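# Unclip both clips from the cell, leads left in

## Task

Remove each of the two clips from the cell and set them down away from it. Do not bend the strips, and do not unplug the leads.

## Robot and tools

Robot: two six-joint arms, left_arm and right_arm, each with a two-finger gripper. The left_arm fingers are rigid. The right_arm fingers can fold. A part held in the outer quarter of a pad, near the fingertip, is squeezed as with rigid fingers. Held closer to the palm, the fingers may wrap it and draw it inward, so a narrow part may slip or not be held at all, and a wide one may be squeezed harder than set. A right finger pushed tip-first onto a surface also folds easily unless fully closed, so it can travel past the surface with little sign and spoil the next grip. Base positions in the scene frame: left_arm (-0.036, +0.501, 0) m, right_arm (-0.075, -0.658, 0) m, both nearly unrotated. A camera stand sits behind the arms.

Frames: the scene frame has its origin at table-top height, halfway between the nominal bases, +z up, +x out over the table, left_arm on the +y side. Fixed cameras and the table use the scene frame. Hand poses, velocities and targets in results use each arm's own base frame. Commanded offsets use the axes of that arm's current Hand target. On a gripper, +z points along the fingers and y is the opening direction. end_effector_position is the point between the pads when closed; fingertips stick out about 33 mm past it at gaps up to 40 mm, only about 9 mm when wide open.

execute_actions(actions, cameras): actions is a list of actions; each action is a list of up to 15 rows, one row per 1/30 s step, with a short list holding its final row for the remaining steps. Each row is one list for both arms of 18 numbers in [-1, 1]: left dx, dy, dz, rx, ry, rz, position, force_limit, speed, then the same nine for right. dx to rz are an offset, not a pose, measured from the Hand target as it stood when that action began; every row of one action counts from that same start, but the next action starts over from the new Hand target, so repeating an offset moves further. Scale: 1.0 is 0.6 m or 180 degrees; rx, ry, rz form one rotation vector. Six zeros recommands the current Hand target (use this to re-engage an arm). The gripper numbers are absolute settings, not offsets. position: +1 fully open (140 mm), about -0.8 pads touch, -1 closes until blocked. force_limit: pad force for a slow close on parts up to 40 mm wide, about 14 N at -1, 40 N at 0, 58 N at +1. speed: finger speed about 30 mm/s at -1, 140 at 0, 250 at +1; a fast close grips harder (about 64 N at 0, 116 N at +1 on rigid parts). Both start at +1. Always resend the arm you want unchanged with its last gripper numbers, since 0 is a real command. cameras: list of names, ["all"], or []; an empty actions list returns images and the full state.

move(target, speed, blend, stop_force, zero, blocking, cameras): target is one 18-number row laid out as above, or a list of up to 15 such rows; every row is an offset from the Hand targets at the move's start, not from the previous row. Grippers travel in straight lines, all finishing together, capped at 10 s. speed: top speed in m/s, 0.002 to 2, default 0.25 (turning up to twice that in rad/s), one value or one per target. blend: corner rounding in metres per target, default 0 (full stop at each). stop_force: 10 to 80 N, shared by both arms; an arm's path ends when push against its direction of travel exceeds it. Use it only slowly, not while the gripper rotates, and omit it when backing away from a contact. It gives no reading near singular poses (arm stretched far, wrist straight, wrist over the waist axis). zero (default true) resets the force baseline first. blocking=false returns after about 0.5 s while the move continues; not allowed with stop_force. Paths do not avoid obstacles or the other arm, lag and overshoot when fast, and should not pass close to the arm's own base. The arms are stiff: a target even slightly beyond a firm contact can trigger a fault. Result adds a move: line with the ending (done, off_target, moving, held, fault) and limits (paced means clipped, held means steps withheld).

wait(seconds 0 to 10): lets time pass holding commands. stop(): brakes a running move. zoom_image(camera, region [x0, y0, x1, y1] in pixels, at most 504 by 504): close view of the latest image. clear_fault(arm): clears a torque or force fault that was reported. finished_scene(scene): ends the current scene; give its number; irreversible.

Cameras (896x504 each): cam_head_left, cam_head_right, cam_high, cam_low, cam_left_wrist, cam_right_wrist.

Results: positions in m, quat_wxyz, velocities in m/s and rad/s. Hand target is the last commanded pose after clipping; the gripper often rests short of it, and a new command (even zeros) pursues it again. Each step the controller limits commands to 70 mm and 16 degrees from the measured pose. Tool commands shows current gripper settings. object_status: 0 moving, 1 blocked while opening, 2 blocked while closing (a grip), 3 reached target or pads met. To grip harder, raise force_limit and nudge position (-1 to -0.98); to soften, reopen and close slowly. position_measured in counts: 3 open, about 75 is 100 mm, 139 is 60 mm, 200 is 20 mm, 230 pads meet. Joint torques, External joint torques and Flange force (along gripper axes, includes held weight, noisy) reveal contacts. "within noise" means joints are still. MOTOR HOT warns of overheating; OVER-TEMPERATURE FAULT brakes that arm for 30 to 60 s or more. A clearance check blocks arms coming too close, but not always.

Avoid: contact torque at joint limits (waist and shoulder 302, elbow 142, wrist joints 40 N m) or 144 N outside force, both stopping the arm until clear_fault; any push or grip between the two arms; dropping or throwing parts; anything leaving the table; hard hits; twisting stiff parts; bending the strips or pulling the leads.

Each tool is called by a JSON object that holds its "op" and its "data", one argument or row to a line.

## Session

{"op": "execute_actions", "data": {
  "actions": []
}}

{"op": "zoom_image", "data": {
  "camera": "cam_high",
  "region": [400, 100, 600, 260]
}}

{"op": "zoom_image", "data": {
  "camera": "cam_head_left",
  "region": [340, 290, 500, 450]
}}

Scene clock: 0.00 s.
left_arm: end_effector_position=(+0.6827, -0.2465, +0.3607) position_measured=3 object_status=3 end_effector_quat_wxyz=(-0.296, -0.264, +0.918, -0.026) | right_arm: end_effector_position=(+0.7489, -0.1805, +0.3982) position_measured=3 object_status=3 end_effector_quat_wxyz=(+0.158, +0.791, +0.200, +0.556)
Joint positions: left_arm=[-0.245 0.542 1.117 -0.361 1.972 3.849] | right_arm=[-0.449 -0.043 2.104 1.856 0.412 -0.98]
Joint velocities: within noise
Joint torques (N m): no reading
External joint torques (N m): no reading
Flange force (N): no reading
Hand target: left_arm +0.6827, -0.2465, +0.3607; -0.296, -0.264, +0.918, -0.026 | right_arm +0.7489, -0.1805, +0.3982; +0.158, +0.791, +0.200, +0.556
Tool commands: left_gripper/position=+1.0 left_gripper/force_limit=+1.0 left_gripper/speed=+1.0 right_gripper/position=+1.0 right_gripper/force_limit=+1.0 right_gripper/speed=+1.0

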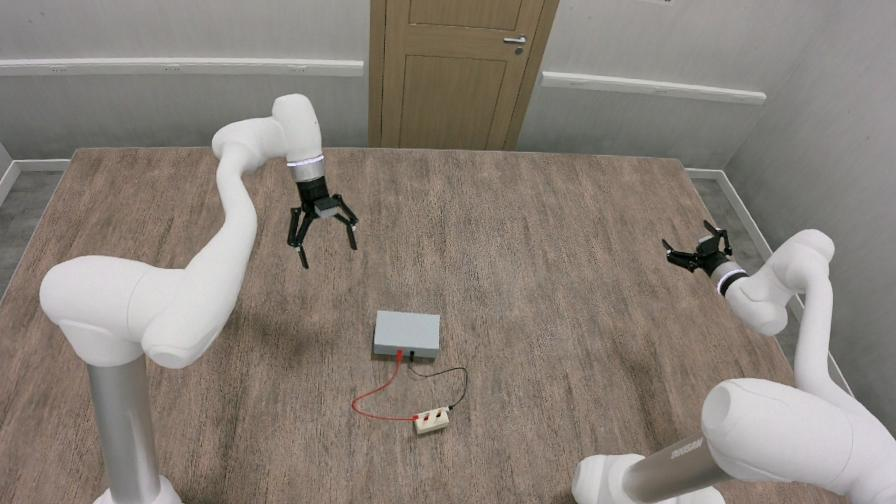

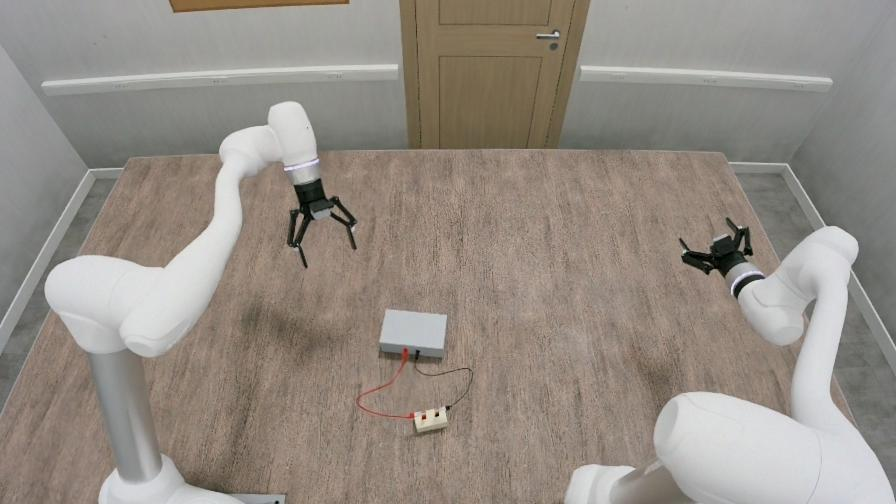

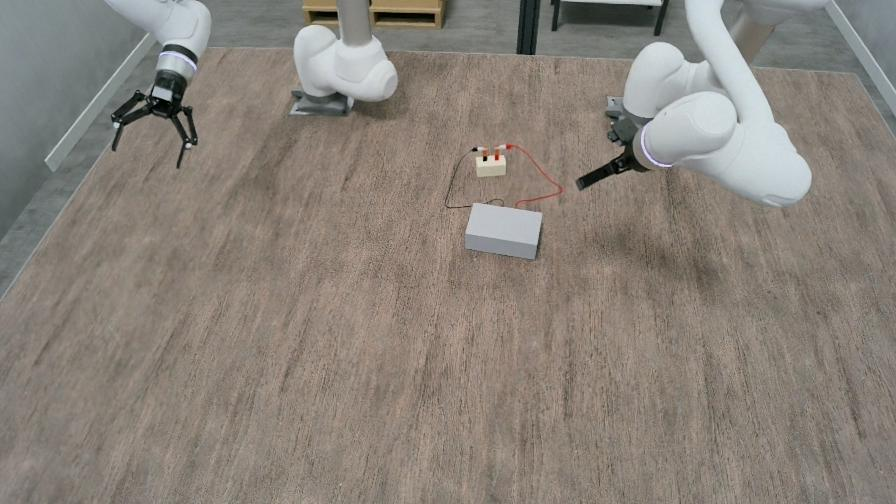

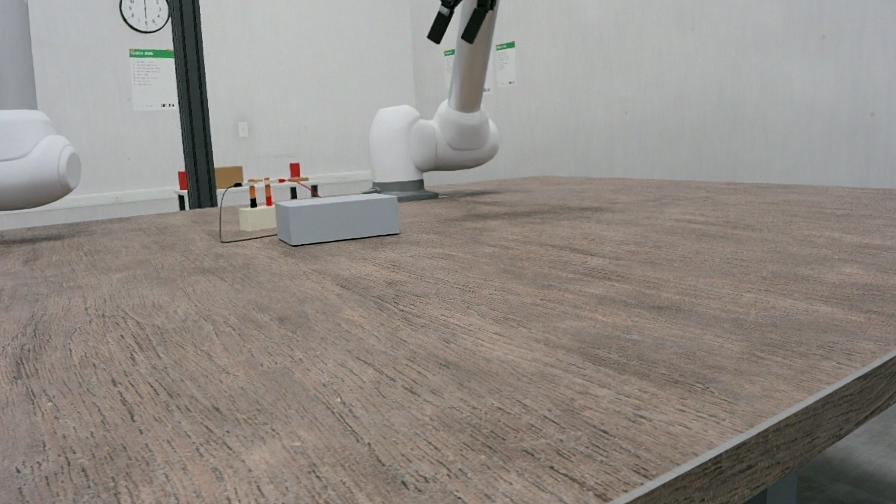

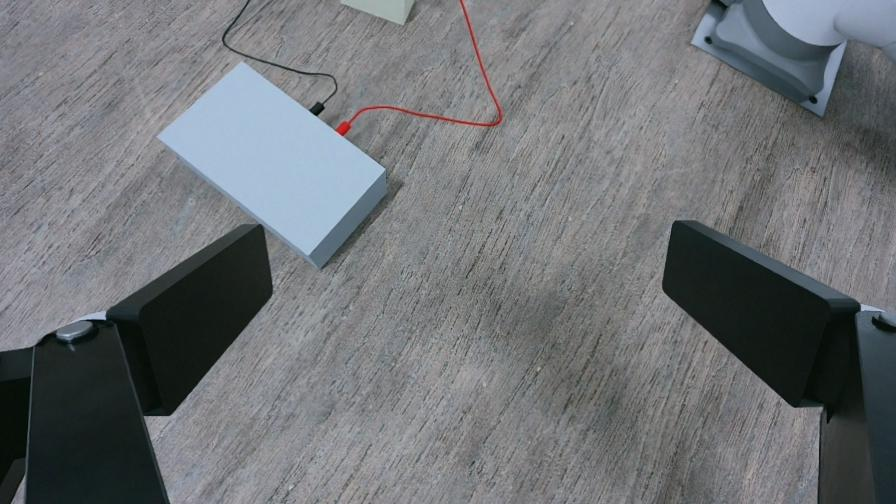

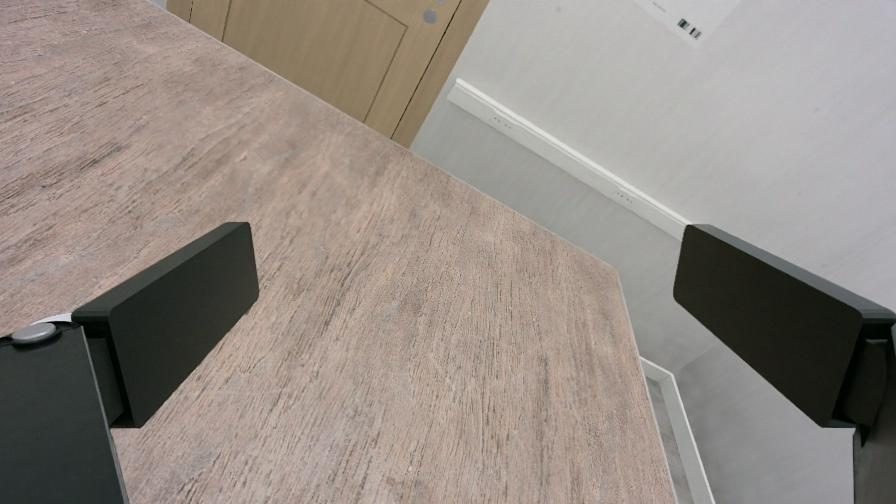

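Scaled by 2.520.

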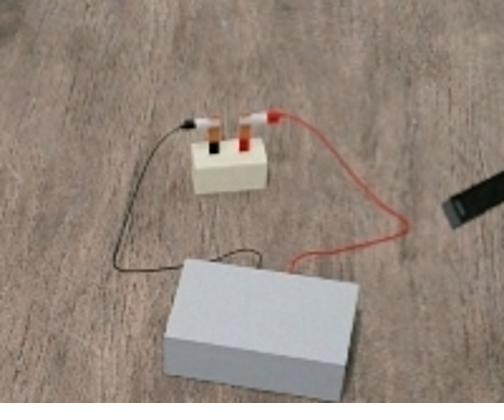

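Scaled by 3.150.

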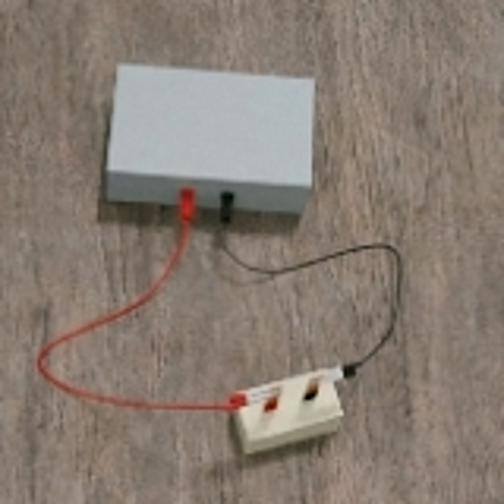

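{"op": "move", "data": {
  "target": [0.449,-0.061,0.621,-0.155,-0.162,0.590,0.3,0,0,0,0,0,0,0,0,1,0,0],
  "speed": 0.4,
  "cameras": ["cam_left_wrist","cam_high"]
}}

Scene clock: 3.47 s.
left_arm: end_effector_position=(+0.3189, -0.4798, +0.1999) position_measured=91 object_status=3 end_effector_quat_wxyz=(+0.001, +0.629, +0.778, +0.000) | right_arm: end_effector_position=(+0.7489, -0.1805, +0.3982) position_measured=3 object_status=3 end_effector_quat_wxyz=(+0.158, +0.791, +0.200, +0.556)
Joint positions: left_arm=[-1.044 0.11 1.898 0 1.133 5.028] | right_arm=[-0.449 -0.043 2.104 1.856 0.412 -0.98]
Joint torques (N m): left_arm=[0.29 -56.28 -39.08 4.26 -0.33 0.36] | right_arm=[-1.17 -37.57 -41.51 -0.13 0.98 -0.53]
External joint torques (N m): left_arm=[-0.27 6.79 0.82 -0.31 0.37 -0.36] | right_arm=[1.09 0.22 -0.69 0.19 0.39 0.55]
Flange force (N): left_arm=[-8.8 2.3 5.2] | right_arm=[0.0 0.0 0.0]
Hand target: left_arm +0.3188, -0.4798, +0.1999; +0.001, +0.629, +0.777, +0.000 | right_arm +0.7489, -0.1805, +0.3982; +0.158, +0.791, +0.200, +0.556
Off the commanded pose: left_arm 0.000 m, 0 deg | right_arm 0.000 m, 0 deg.
move: done
Images, in order (width x height): cam_high 896x504, cam_left_wrist 896x504.

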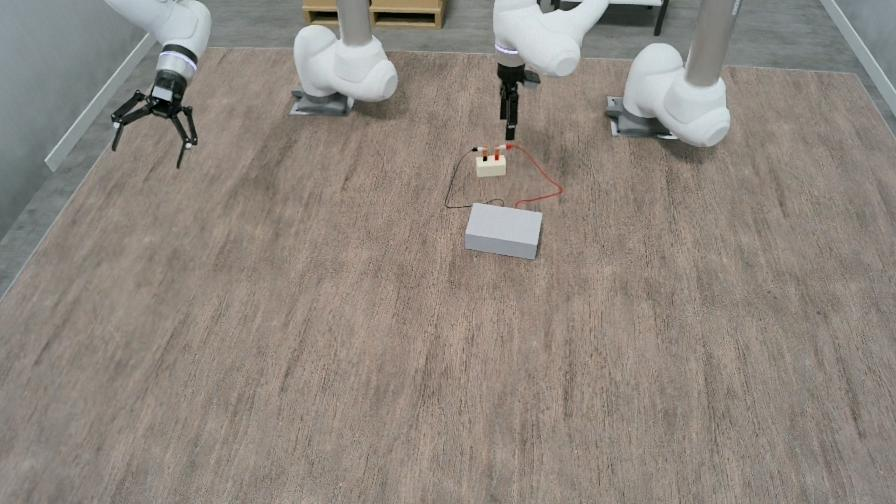

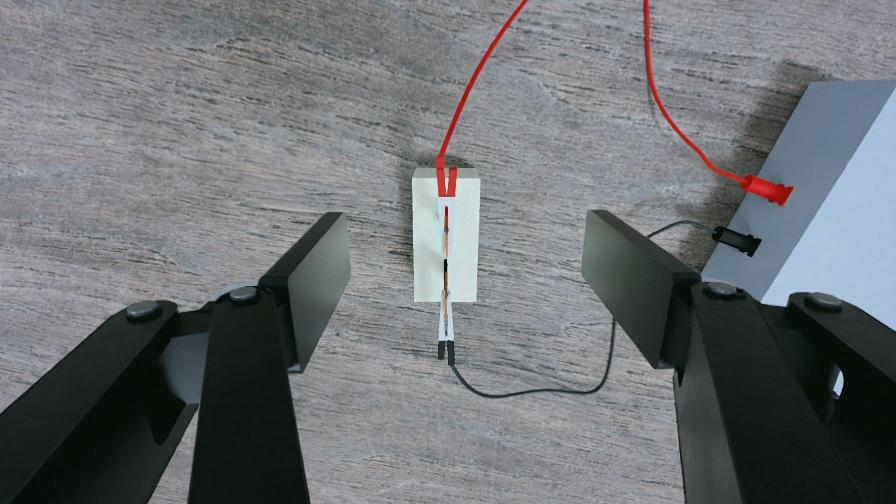

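{"op": "move", "data": {
  "target": [0.012,-0.0165,0.0975,0,0,0,-0.2,-1,1,0,0,0,0,0,0,1,0,0],
  "speed": 0.15,
  "cameras": ["cam_left_wrist","cam_high","cam_low"]
}}

{"op": "zoom_image", "data": {
  "camera": "cam_high",
  "region": [450, 100, 550, 200]
}}

{"op": "zoom_image", "data": {
  "camera": "cam_low",
  "region": [220, 120, 330, 250]
}}

{"op": "zoom_image", "data": {
  "camera": "cam_left_wrist",
  "region": [370, 80, 570, 400]
}}

Scene clock: 4.83 s.
left_arm: end_effector_position=(+0.3077, -0.4750, +0.1415) position_measured=154 object_status=3 end_effector_quat_wxyz=(+0.001, +0.629, +0.778, +0.000) | right_arm: end_effector_position=(+0.7489, -0.1805, +0.3982) position_measured=3 object_status=3 end_effector_quat_wxyz=(+0.158, +0.791, +0.200, +0.556)
Joint positions: left_arm=[-1.057 0.142 1.979 0 1.019 5.016] | right_arm=[-0.449 -0.043 2.104 1.856 0.412 -0.98]
Joint torques (N m): left_arm=[-0.42 -57.4 -36.76 4.03 -0.14 0.34] | right_arm=[-0.48 -37.6 -41.36 -0.15 0.93 -0.56]
External joint torques (N m): left_arm=[0.5 6.31 0.67 -0.3 0.18 -0.34] | right_arm=[0.43 0.01 -0.73 0.21 0.44 0.58]
Flange force (N): left_arm=[-7.7 3.2 6.1] | right_arm=[0.0 0.0 0.0]
Hand target: left_arm +0.3077, -0.4750, +0.1414; +0.001, +0.629, +0.777, +0.000 | right_arm +0.7489, -0.1805, +0.3982; +0.158, +0.791, +0.200, +0.556
Off the commanded pose: left_arm 0.000 m, 0 deg | right_arm 0.000 m, 0 deg.
move: done
Images, in order (width x height): cam_high 896x504, cam_low 896x504, cam_left_wrist 896x504.

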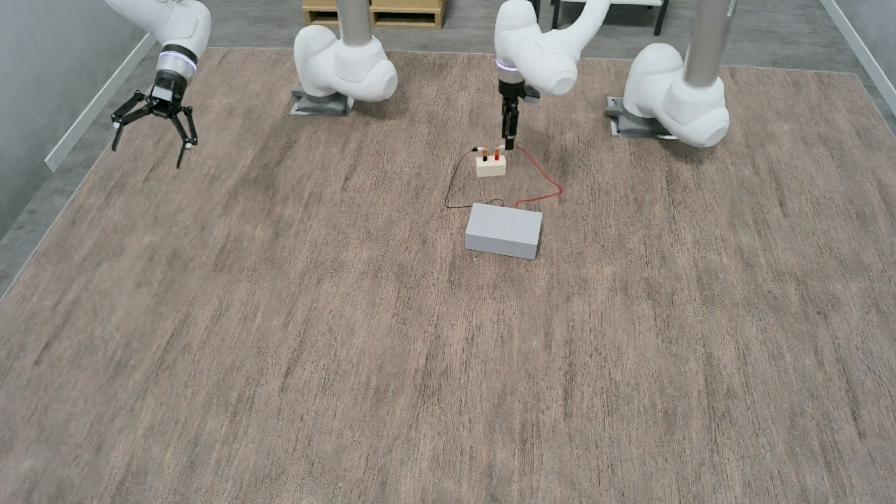

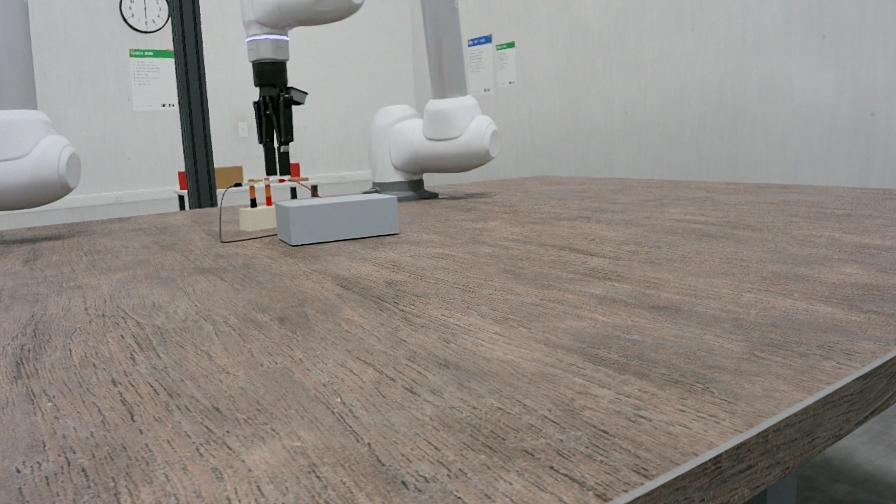

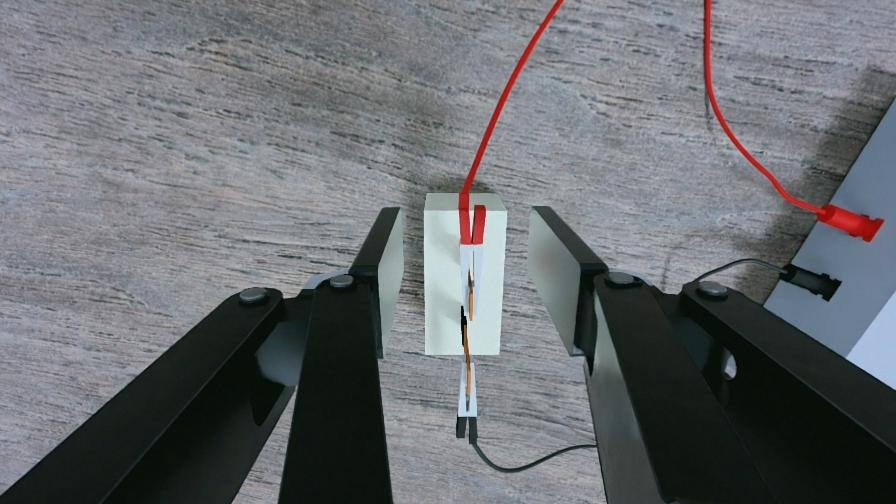

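Scaled by 5.040.

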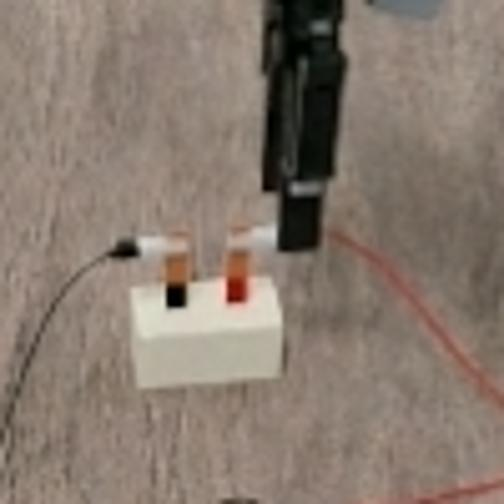

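Scaled by 3.877.

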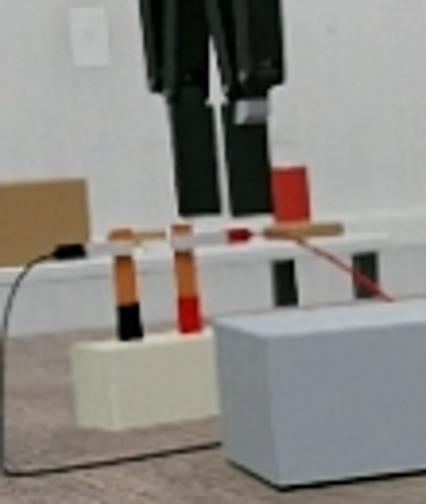

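Scaled by 1.575.

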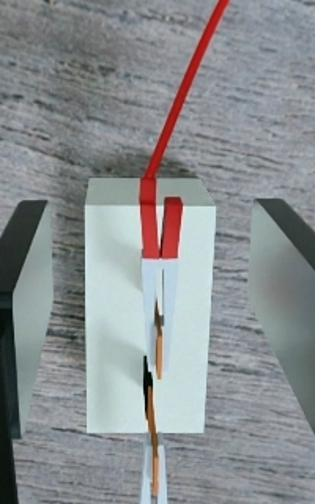

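{"op": "move", "data": {
  "target": [
    [0,0.003,0.039,0,0,0,-0.2,-1,-1,0,0,0,0,0,0,1,0,0],
    [0,0.003,0.039,0,0,0,-1,-1,-1,0,0,0,0,0,0,1,0,0]
  ],
  "speed": 0.1
}}

{"op": "wait", "data": {
  "seconds": 1.6,
  "cameras": ["cam_left_wrist","cam_low"]
}}

{"op": "zoom_image", "data": {
  "camera": "cam_left_wrist",
  "region": [400, 180, 540, 420]
}}

{"op": "zoom_image", "data": {
  "camera": "cam_low",
  "region": [220, 120, 330, 250]
}}

Scene clock: 7.47 s.
left_arm: end_effector_position=(+0.3095, -0.4746, +0.1180) position_measured=217 object_status=0 end_effector_quat_wxyz=(+0.001, +0.629, +0.777, +0.000) | right_arm: end_effector_position=(+0.7489, -0.1805, +0.3982) position_measured=3 object_status=3 end_effector_quat_wxyz=(+0.158, +0.791, +0.200, +0.556)
Joint positions: left_arm=[-1.054 0.165 2.001 0 0.974 5.019] | right_arm=[-0.449 -0.043 2.104 1.856 0.412 -0.98]
Joint torques (N m): left_arm=[-1.02 -58.85 -35.56 3.73 -0.19 0.4] | right_arm=[-0.79 -37.73 -41.24 -0.13 0.99 -0.49]
External joint torques (N m): left_arm=[1.05 6.68 0.44 -0.11 0.22 -0.4] | right_arm=[0.73 0.32 -0.86 0.18 0.38 0.51]
Flange force (N): left_arm=[-8.2 4.4 6.7] | right_arm=[0.0 0.0 0.0]
Hand target: left_arm +0.3095, -0.4746, +0.1180; +0.001, +0.629, +0.777, +0.000 | right_arm +0.7489, -0.1805, +0.3982; +0.158, +0.791, +0.200, +0.556
Off the commanded pose: left_arm 0.000 m, 0 deg | right_arm 0.000 m, 0 deg.
move: done

Scene clock: 9.07 s.
left_arm: end_effector_position=(+0.3095, -0.4746, +0.1180) position_measured=217 object_status=2 end_effector_quat_wxyz=(+0.001, +0.629, +0.777, +0.000) | right_arm: end_effector_position=(+0.7489, -0.1805, +0.3982) position_measured=3 object_status=3 end_effector_quat_wxyz=(+0.158, +0.791, +0.200, +0.556)
Joint positions: left_arm=[-1.054 0.165 2.001 0 0.974 5.019] | right_arm=[-0.449 -0.043 2.104 1.856 0.412 -0.98]
Joint torques (N m): left_arm=[-1.04 -58.7 -35.4 3.75 -0.2 0.35] | right_arm=[-0.7 -37.9 -41.44 -0.12 0.93 -0.49]
External joint torques (N m): left_arm=[1.05 6.53 0.29 -0.12 0.23 -0.35] | right_arm=[0.66 0.5 -0.57 0.17 0.44 0.51]
Flange force (N): left_arm=[-8.2 4.5 6.3] | right_arm=[0.0 0.0 0.0]
Hand target: left_arm +0.3095, -0.4746, +0.1180; +0.001, +0.629, +0.777, +0.000 | right_arm +0.7489, -0.1805, +0.3982; +0.158, +0.791, +0.200, +0.556
Tool commands: left_gripper/position=-1.0 left_gripper/force_limit=-1.0 left_gripper/speed=-1.0 right_gripper/position=+1.0 right_gripper/force_limit=+0.0 right_gripper/speed=+0.0
Off the commanded pose: left_arm 0.000 m, 0 deg | right_arm 0.000 m, 0 deg.
wait: 1.60 s; at rest by 0.17 s
Images, in order (width x height): cam_low 896x504, cam_left_wrist 896x504.

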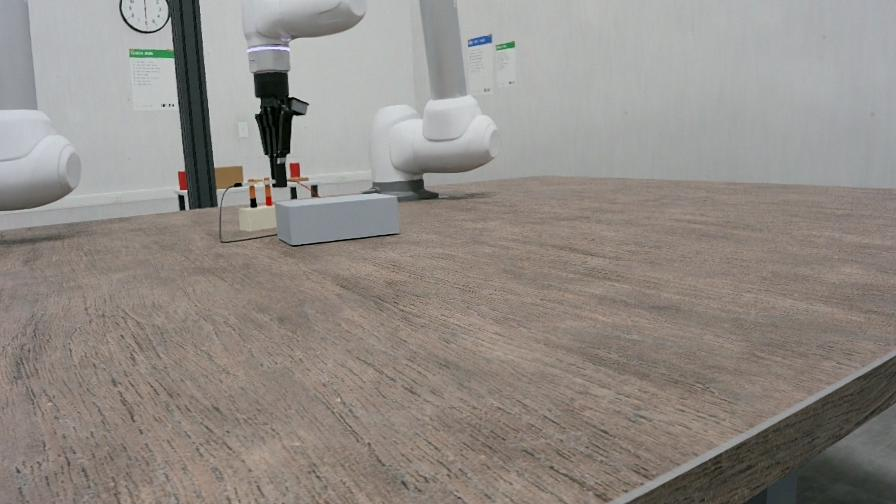

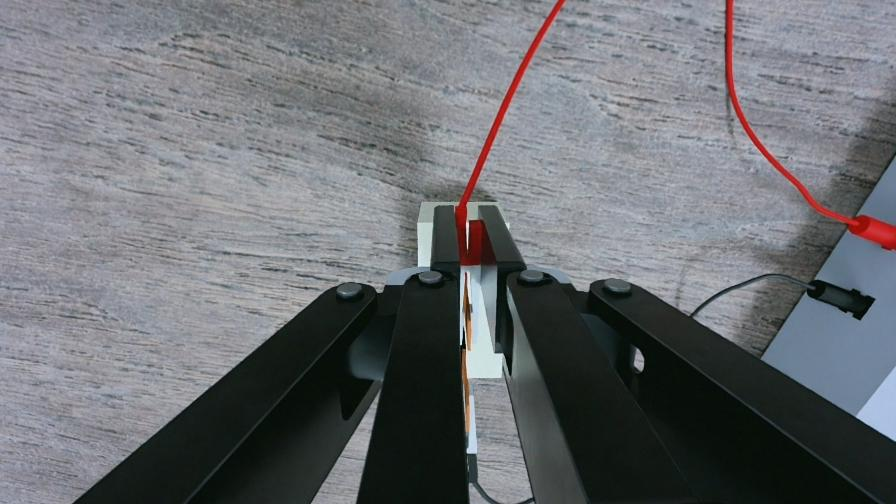

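Scaled by 2.100.

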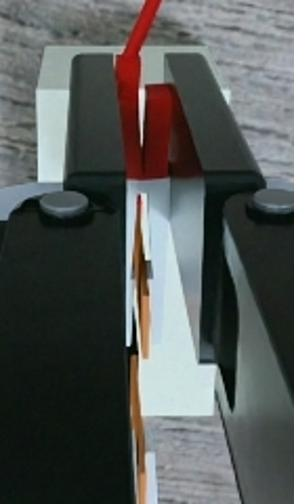

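Scaled by 3.877.

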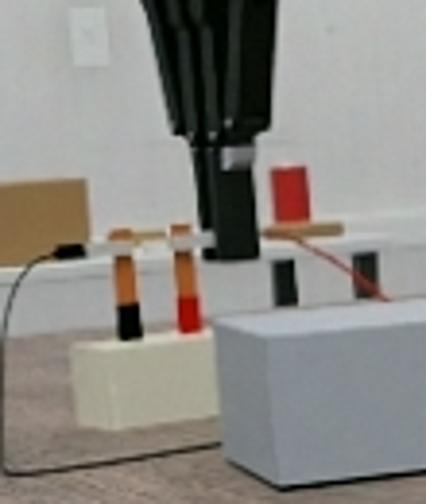

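{"op": "zoom_image", "data": {
  "camera": "cam_left_wrist",
  "region": [445, 250, 505, 370]
}}

Scaled by 4.200.

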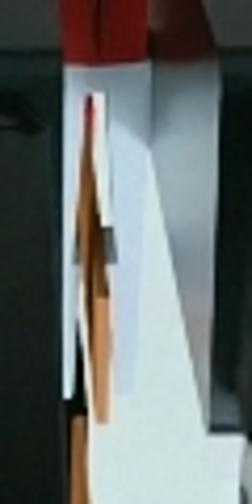

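{"op": "move", "data": {
  "target": [0,0,-0.06,0,0,0,-1,-1,-1,0,0,0,0,0,0,1,0,0],
  "speed": 0.05,
  "cameras": ["cam_left_wrist","cam_low","cam_high"]
}}

{"op": "zoom_image", "data": {
  "camera": "cam_low",
  "region": [200, 120, 310, 250]
}}

{"op": "zoom_image", "data": {
  "camera": "cam_left_wrist",
  "region": [445, 250, 505, 370]
}}

Scene clock: 10.40 s.
left_arm: end_effector_position=(+0.3094, -0.4746, +0.1540) position_measured=217 object_status=2 end_effector_quat_wxyz=(+0.001, +0.629, +0.777, +0.000) | right_arm: end_effector_position=(+0.7489, -0.1805, +0.3982) position_measured=3 object_status=3 end_effector_quat_wxyz=(+0.158, +0.791, +0.200, +0.556)
Joint positions: left_arm=[-1.054 0.132 1.965 0 1.043 5.019] | right_arm=[-0.449 -0.043 2.104 1.856 0.412 -0.98]
Joint torques (N m): left_arm=[-0.35 -56.7 -37.22 4.11 -0.21 0.36] | right_arm=[-0.79 -37.82 -41.49 -0.1 0.95 -0.49]
External joint torques (N m): left_arm=[0.38 6.52 0.6 -0.33 0.24 -0.36] | right_arm=[0.75 0.35 -0.58 0.16 0.41 0.51]
Flange force (N): left_arm=[-8.2 3.2 5.9] | right_arm=[0.0 0.0 0.0]
Hand target: left_arm +0.3095, -0.4746, +0.1540; +0.001, +0.629, +0.777, +0.000 | right_arm +0.7489, -0.1805, +0.3982; +0.158, +0.791, +0.200, +0.556
Off the commanded pose: left_arm 0.000 m, 0 deg | right_arm 0.000 m, 0 deg.
move: done
Images, in order (width x height): cam_high 896x504, cam_low 896x504, cam_left_wrist 896x504.

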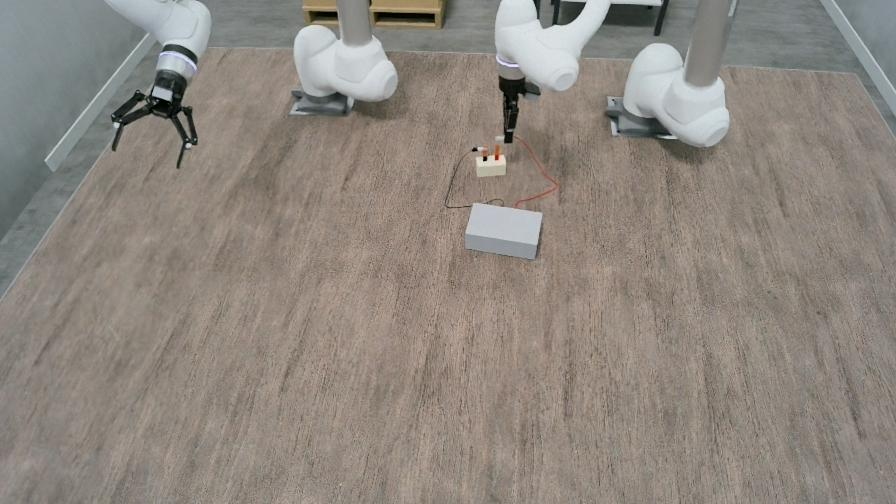

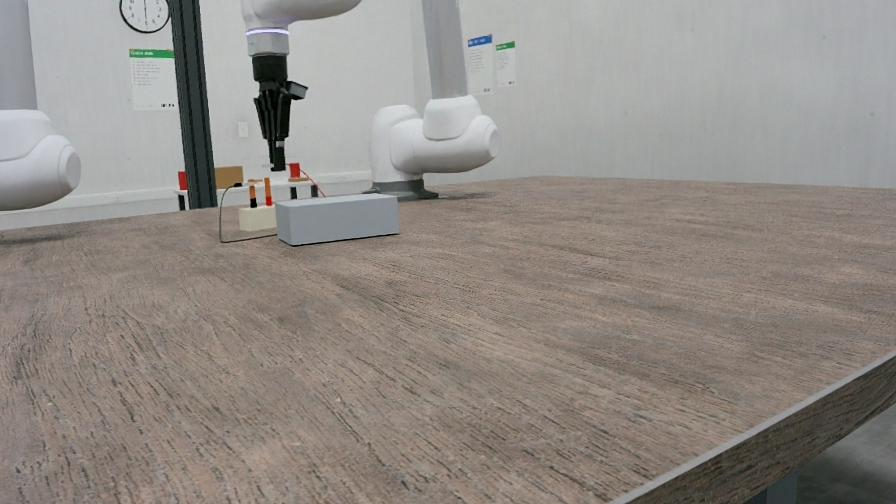

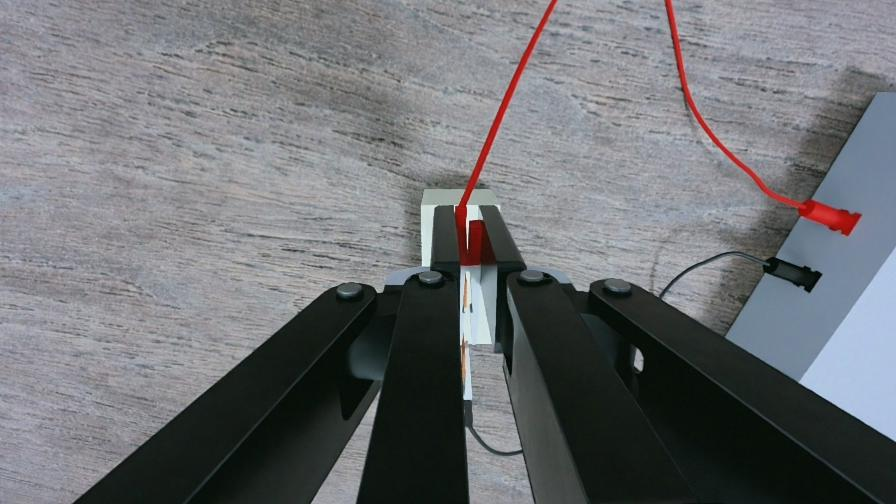

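Scaled by 3.877.

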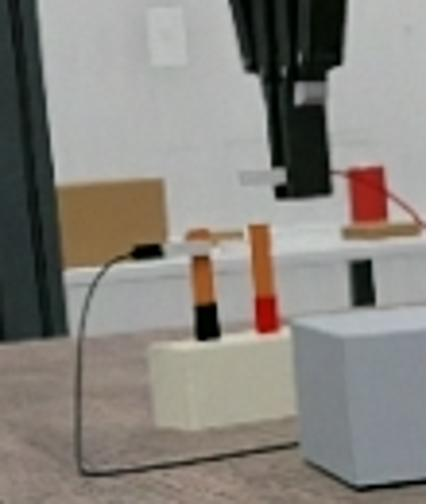

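Scaled by 4.200.

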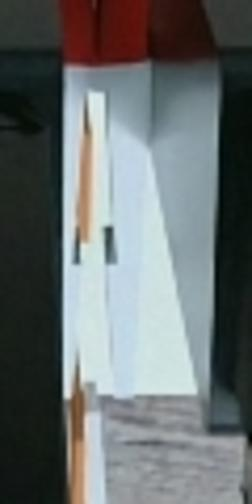

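{"op": "move", "data": {
  "target": [
    [0.2,0,0,0,0,0,-1,-1,-1,0,0,0,0,0,0,1,0,0],
    [0.2,0,0.18,0,0,0,-1,-1,-1,0,0,0,0,0,0,1,0,0],
    [0.2,0,0.195,0,0,0,-1,-1,-1,0,0,0,0,0,0,1,0,0]
  ],
  "speed": [0.2,0.12,0.03],
  "blend": [0.03,0.003,0]
}}

{"op": "move", "data": {
  "target": [
    [0,0,0,0,0,0,-0.4,-1,-1,0,0,0,0,0,0,1,0,0],
    [0,0,-0.25,0,0,0,-0.4,-1,-1,0,0,0,0,0,0,1,0,0]
  ],
  "speed": [0.05,0.2],
  "cameras": ["cam_left_wrist","cam_high"]
}}

{"op": "zoom_image", "data": {
  "camera": "cam_high",
  "region": [400, 100, 600, 230]
}}

Scene clock: 12.77 s.
left_arm: end_effector_position=(+0.2845, -0.3574, +0.0368) position_measured=217 object_status=2 end_effector_quat_wxyz=(+0.001, +0.629, +0.777, +0.000) | right_arm: end_effector_position=(+0.7489, -0.1805, +0.3982) position_measured=3 object_status=3 end_effector_quat_wxyz=(+0.158, +0.791, +0.200, +0.556)
Joint positions: left_arm=[-0.974 0.104 2.264 0 0.772 5.099] | right_arm=[-0.449 -0.043 2.104 1.856 0.412 -0.98]
Joint torques (N m): left_arm=[-0.53 -47.4 -29.99 3.33 -0.21 0.34] | right_arm=[-0.76 -37.64 -41.42 -0.14 0.95 -0.51]
External joint torques (N m): left_arm=[0.54 7.05 0.39 -0.28 0.24 -0.34] | right_arm=[0.74 -0.26 -0.81 0.2 0.42 0.53]
Flange force (N): left_arm=[-8.5 4.7 10.4] | right_arm=[0.0 0.0 0.0]
Hand target: left_arm +0.2845, -0.3574, +0.0368; +0.001, +0.629, +0.777, +0.000 | right_arm +0.7489, -0.1805, +0.3982; +0.158, +0.791, +0.200, +0.556
Off the commanded pose: left_arm 0.000 m, 0 deg | right_arm 0.000 m, 0 deg.
move: done

Scene clock: 14.97 s.
left_arm: end_effector_position=(+0.2844, -0.3571, +0.1868) position_measured=179 object_status=3 end_effector_quat_wxyz=(+0.001, +0.629, +0.777, +0.000) | right_arm: end_effector_position=(+0.7489, -0.1805, +0.3982) position_measured=3 object_status=3 end_effector_quat_wxyz=(+0.158, +0.791, +0.200, +0.556)
Joint positions: left_arm=[-0.974 -0.072 2.11 0 1.102 5.099] | right_arm=[-0.449 -0.043 2.104 1.856 0.412 -0.98]
Joint torques (N m): left_arm=[-0.54 -36.4 -37.86 4.23 -0.09 0.34] | right_arm=[-0.56 -37.37 -41.49 -0.02 0.96 -0.52]
External joint torques (N m): left_arm=[0.55 6.3 0.19 -0.34 0.12 -0.34] | right_arm=[0.6 -0.62 -0.7 0.07 0.41 0.54]
Flange force (N): left_arm=[-9.0 5.0 5.3] | right_arm=[0.0 0.0 0.0]
Hand target: left_arm +0.2843, -0.3572, +0.1868; +0.001, +0.629, +0.777, +0.000 | right_arm +0.7489, -0.1805, +0.3982; +0.158, +0.791, +0.200, +0.556
Off the commanded pose: left_arm 0.000 m, 0 deg | right_arm 0.000 m, 0 deg.
move: done
Images, in order (width x height): cam_high 896x504, cam_left_wrist 896x504.

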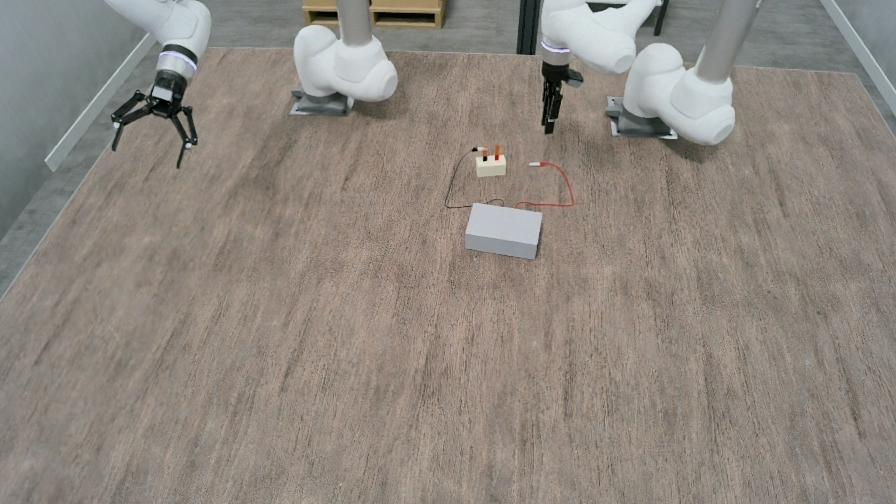

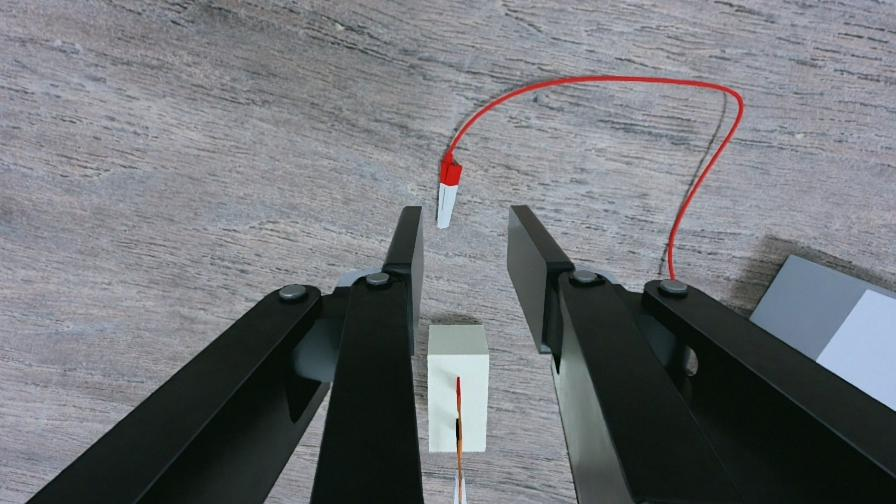

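Scaled by 2.520.

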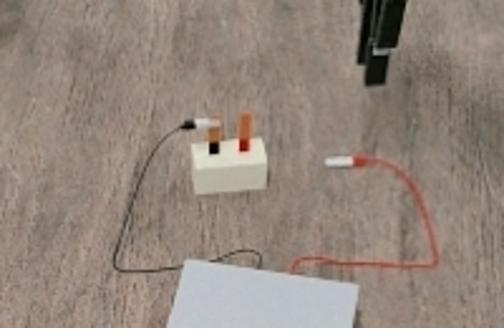

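{"op": "move", "data": {
  "target": [
    [-0.3627,-0.0037,0.03,0,0,0,-0.2,-1,1,0,0,0,0,0,0,1,0,0],
    [-0.3627,-0.0037,0.0755,0,0,0,-0.2,-1,1,0,0,0,0,0,0,1,0,0]
  ],
  "speed": [0.25,0.12],
  "blend": [0.01,0],
  "cameras": ["cam_left_wrist","cam_high","cam_low"]
}}

{"op": "zoom_image", "data": {
  "camera": "cam_high",
  "region": [430, 90, 530, 190]
}}

{"op": "zoom_image", "data": {
  "camera": "cam_low",
  "region": [200, 120, 310, 250]
}}

{"op": "zoom_image", "data": {
  "camera": "cam_left_wrist",
  "region": [370, 80, 570, 400]
}}

Scene clock: 16.93 s.
left_arm: end_effector_position=(+0.3277, -0.5705, +0.1420) position_measured=154 object_status=3 end_effector_quat_wxyz=(+0.001, +0.629, +0.778, +0.000) | right_arm: end_effector_position=(+0.7489, -0.1805, +0.3982) position_measured=3 object_status=3 end_effector_quat_wxyz=(+0.158, +0.791, +0.200, +0.556)
Joint positions: left_arm=[-1.102 0.277 1.807 0 1.056 4.971] | right_arm=[-0.449 -0.043 2.104 1.856 0.412 -0.98]
Joint torques (N m): left_arm=[-0.49 -72.28 -37.35 4.11 -0.24 0.34] | right_arm=[-0.6 -37.44 -41.54 -0.11 1 -0.48]
External joint torques (N m): left_arm=[0.52 6.84 0.33 -0.29 0.26 -0.34] | right_arm=[0.57 -0.38 -0.66 0.17 0.37 0.5]
Flange force (N): left_arm=[-8.9 3.1 5.4] | right_arm=[0.0 0.0 0.0]
Hand target: left_arm +0.3277, -0.5705, +0.1419; +0.001, +0.629, +0.777, +0.000 | right_arm +0.7489, -0.1805, +0.3982; +0.158, +0.791, +0.200, +0.556
Off the commanded pose: left_arm 0.000 m, 0 deg | right_arm 0.000 m, 0 deg.
move: done
Images, in order (width x height): cam_high 896x504, cam_low 896x504, cam_left_wrist 896x504.

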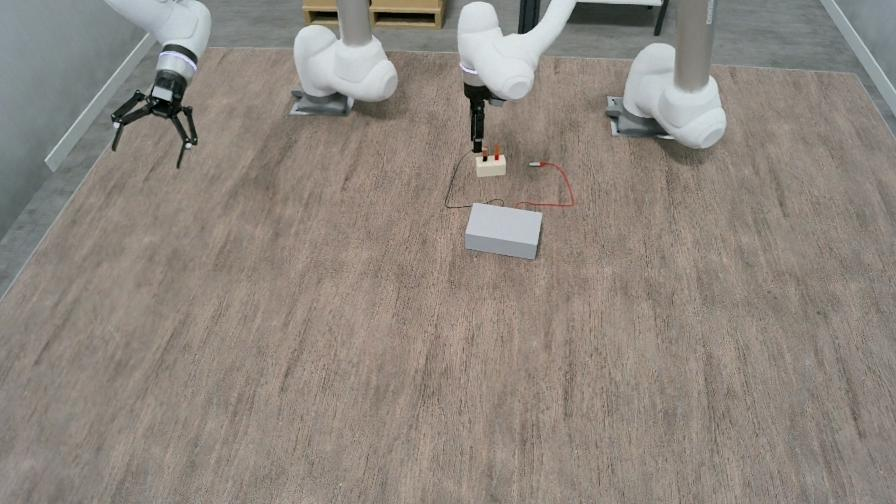

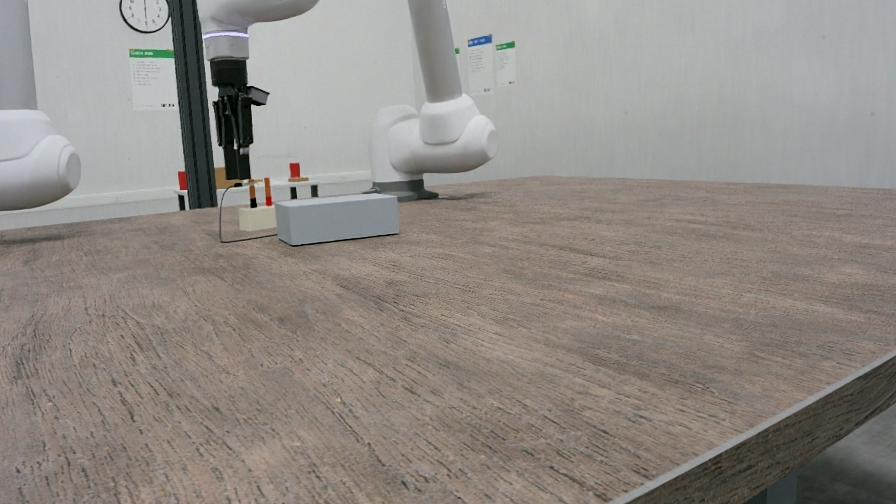

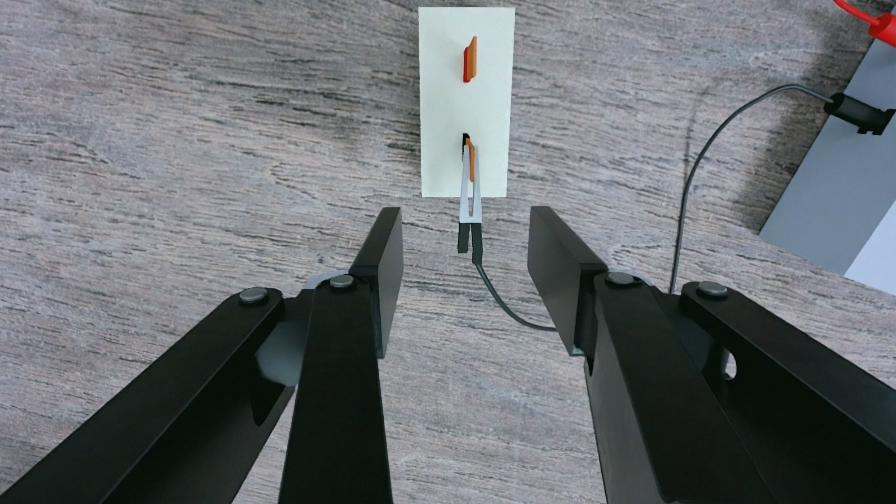

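Scaled by 5.040.

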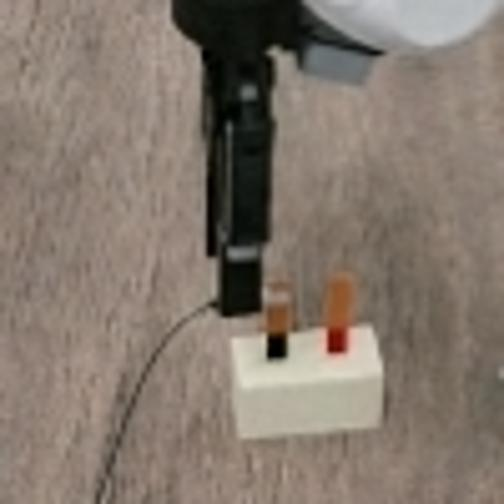

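Scaled by 3.877.

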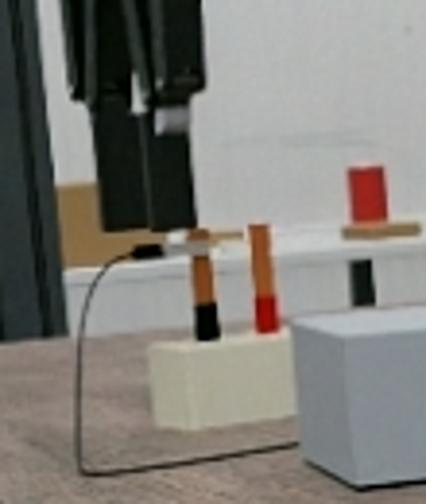

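Scaled by 1.575.

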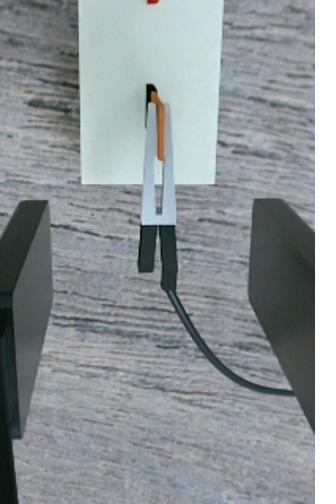

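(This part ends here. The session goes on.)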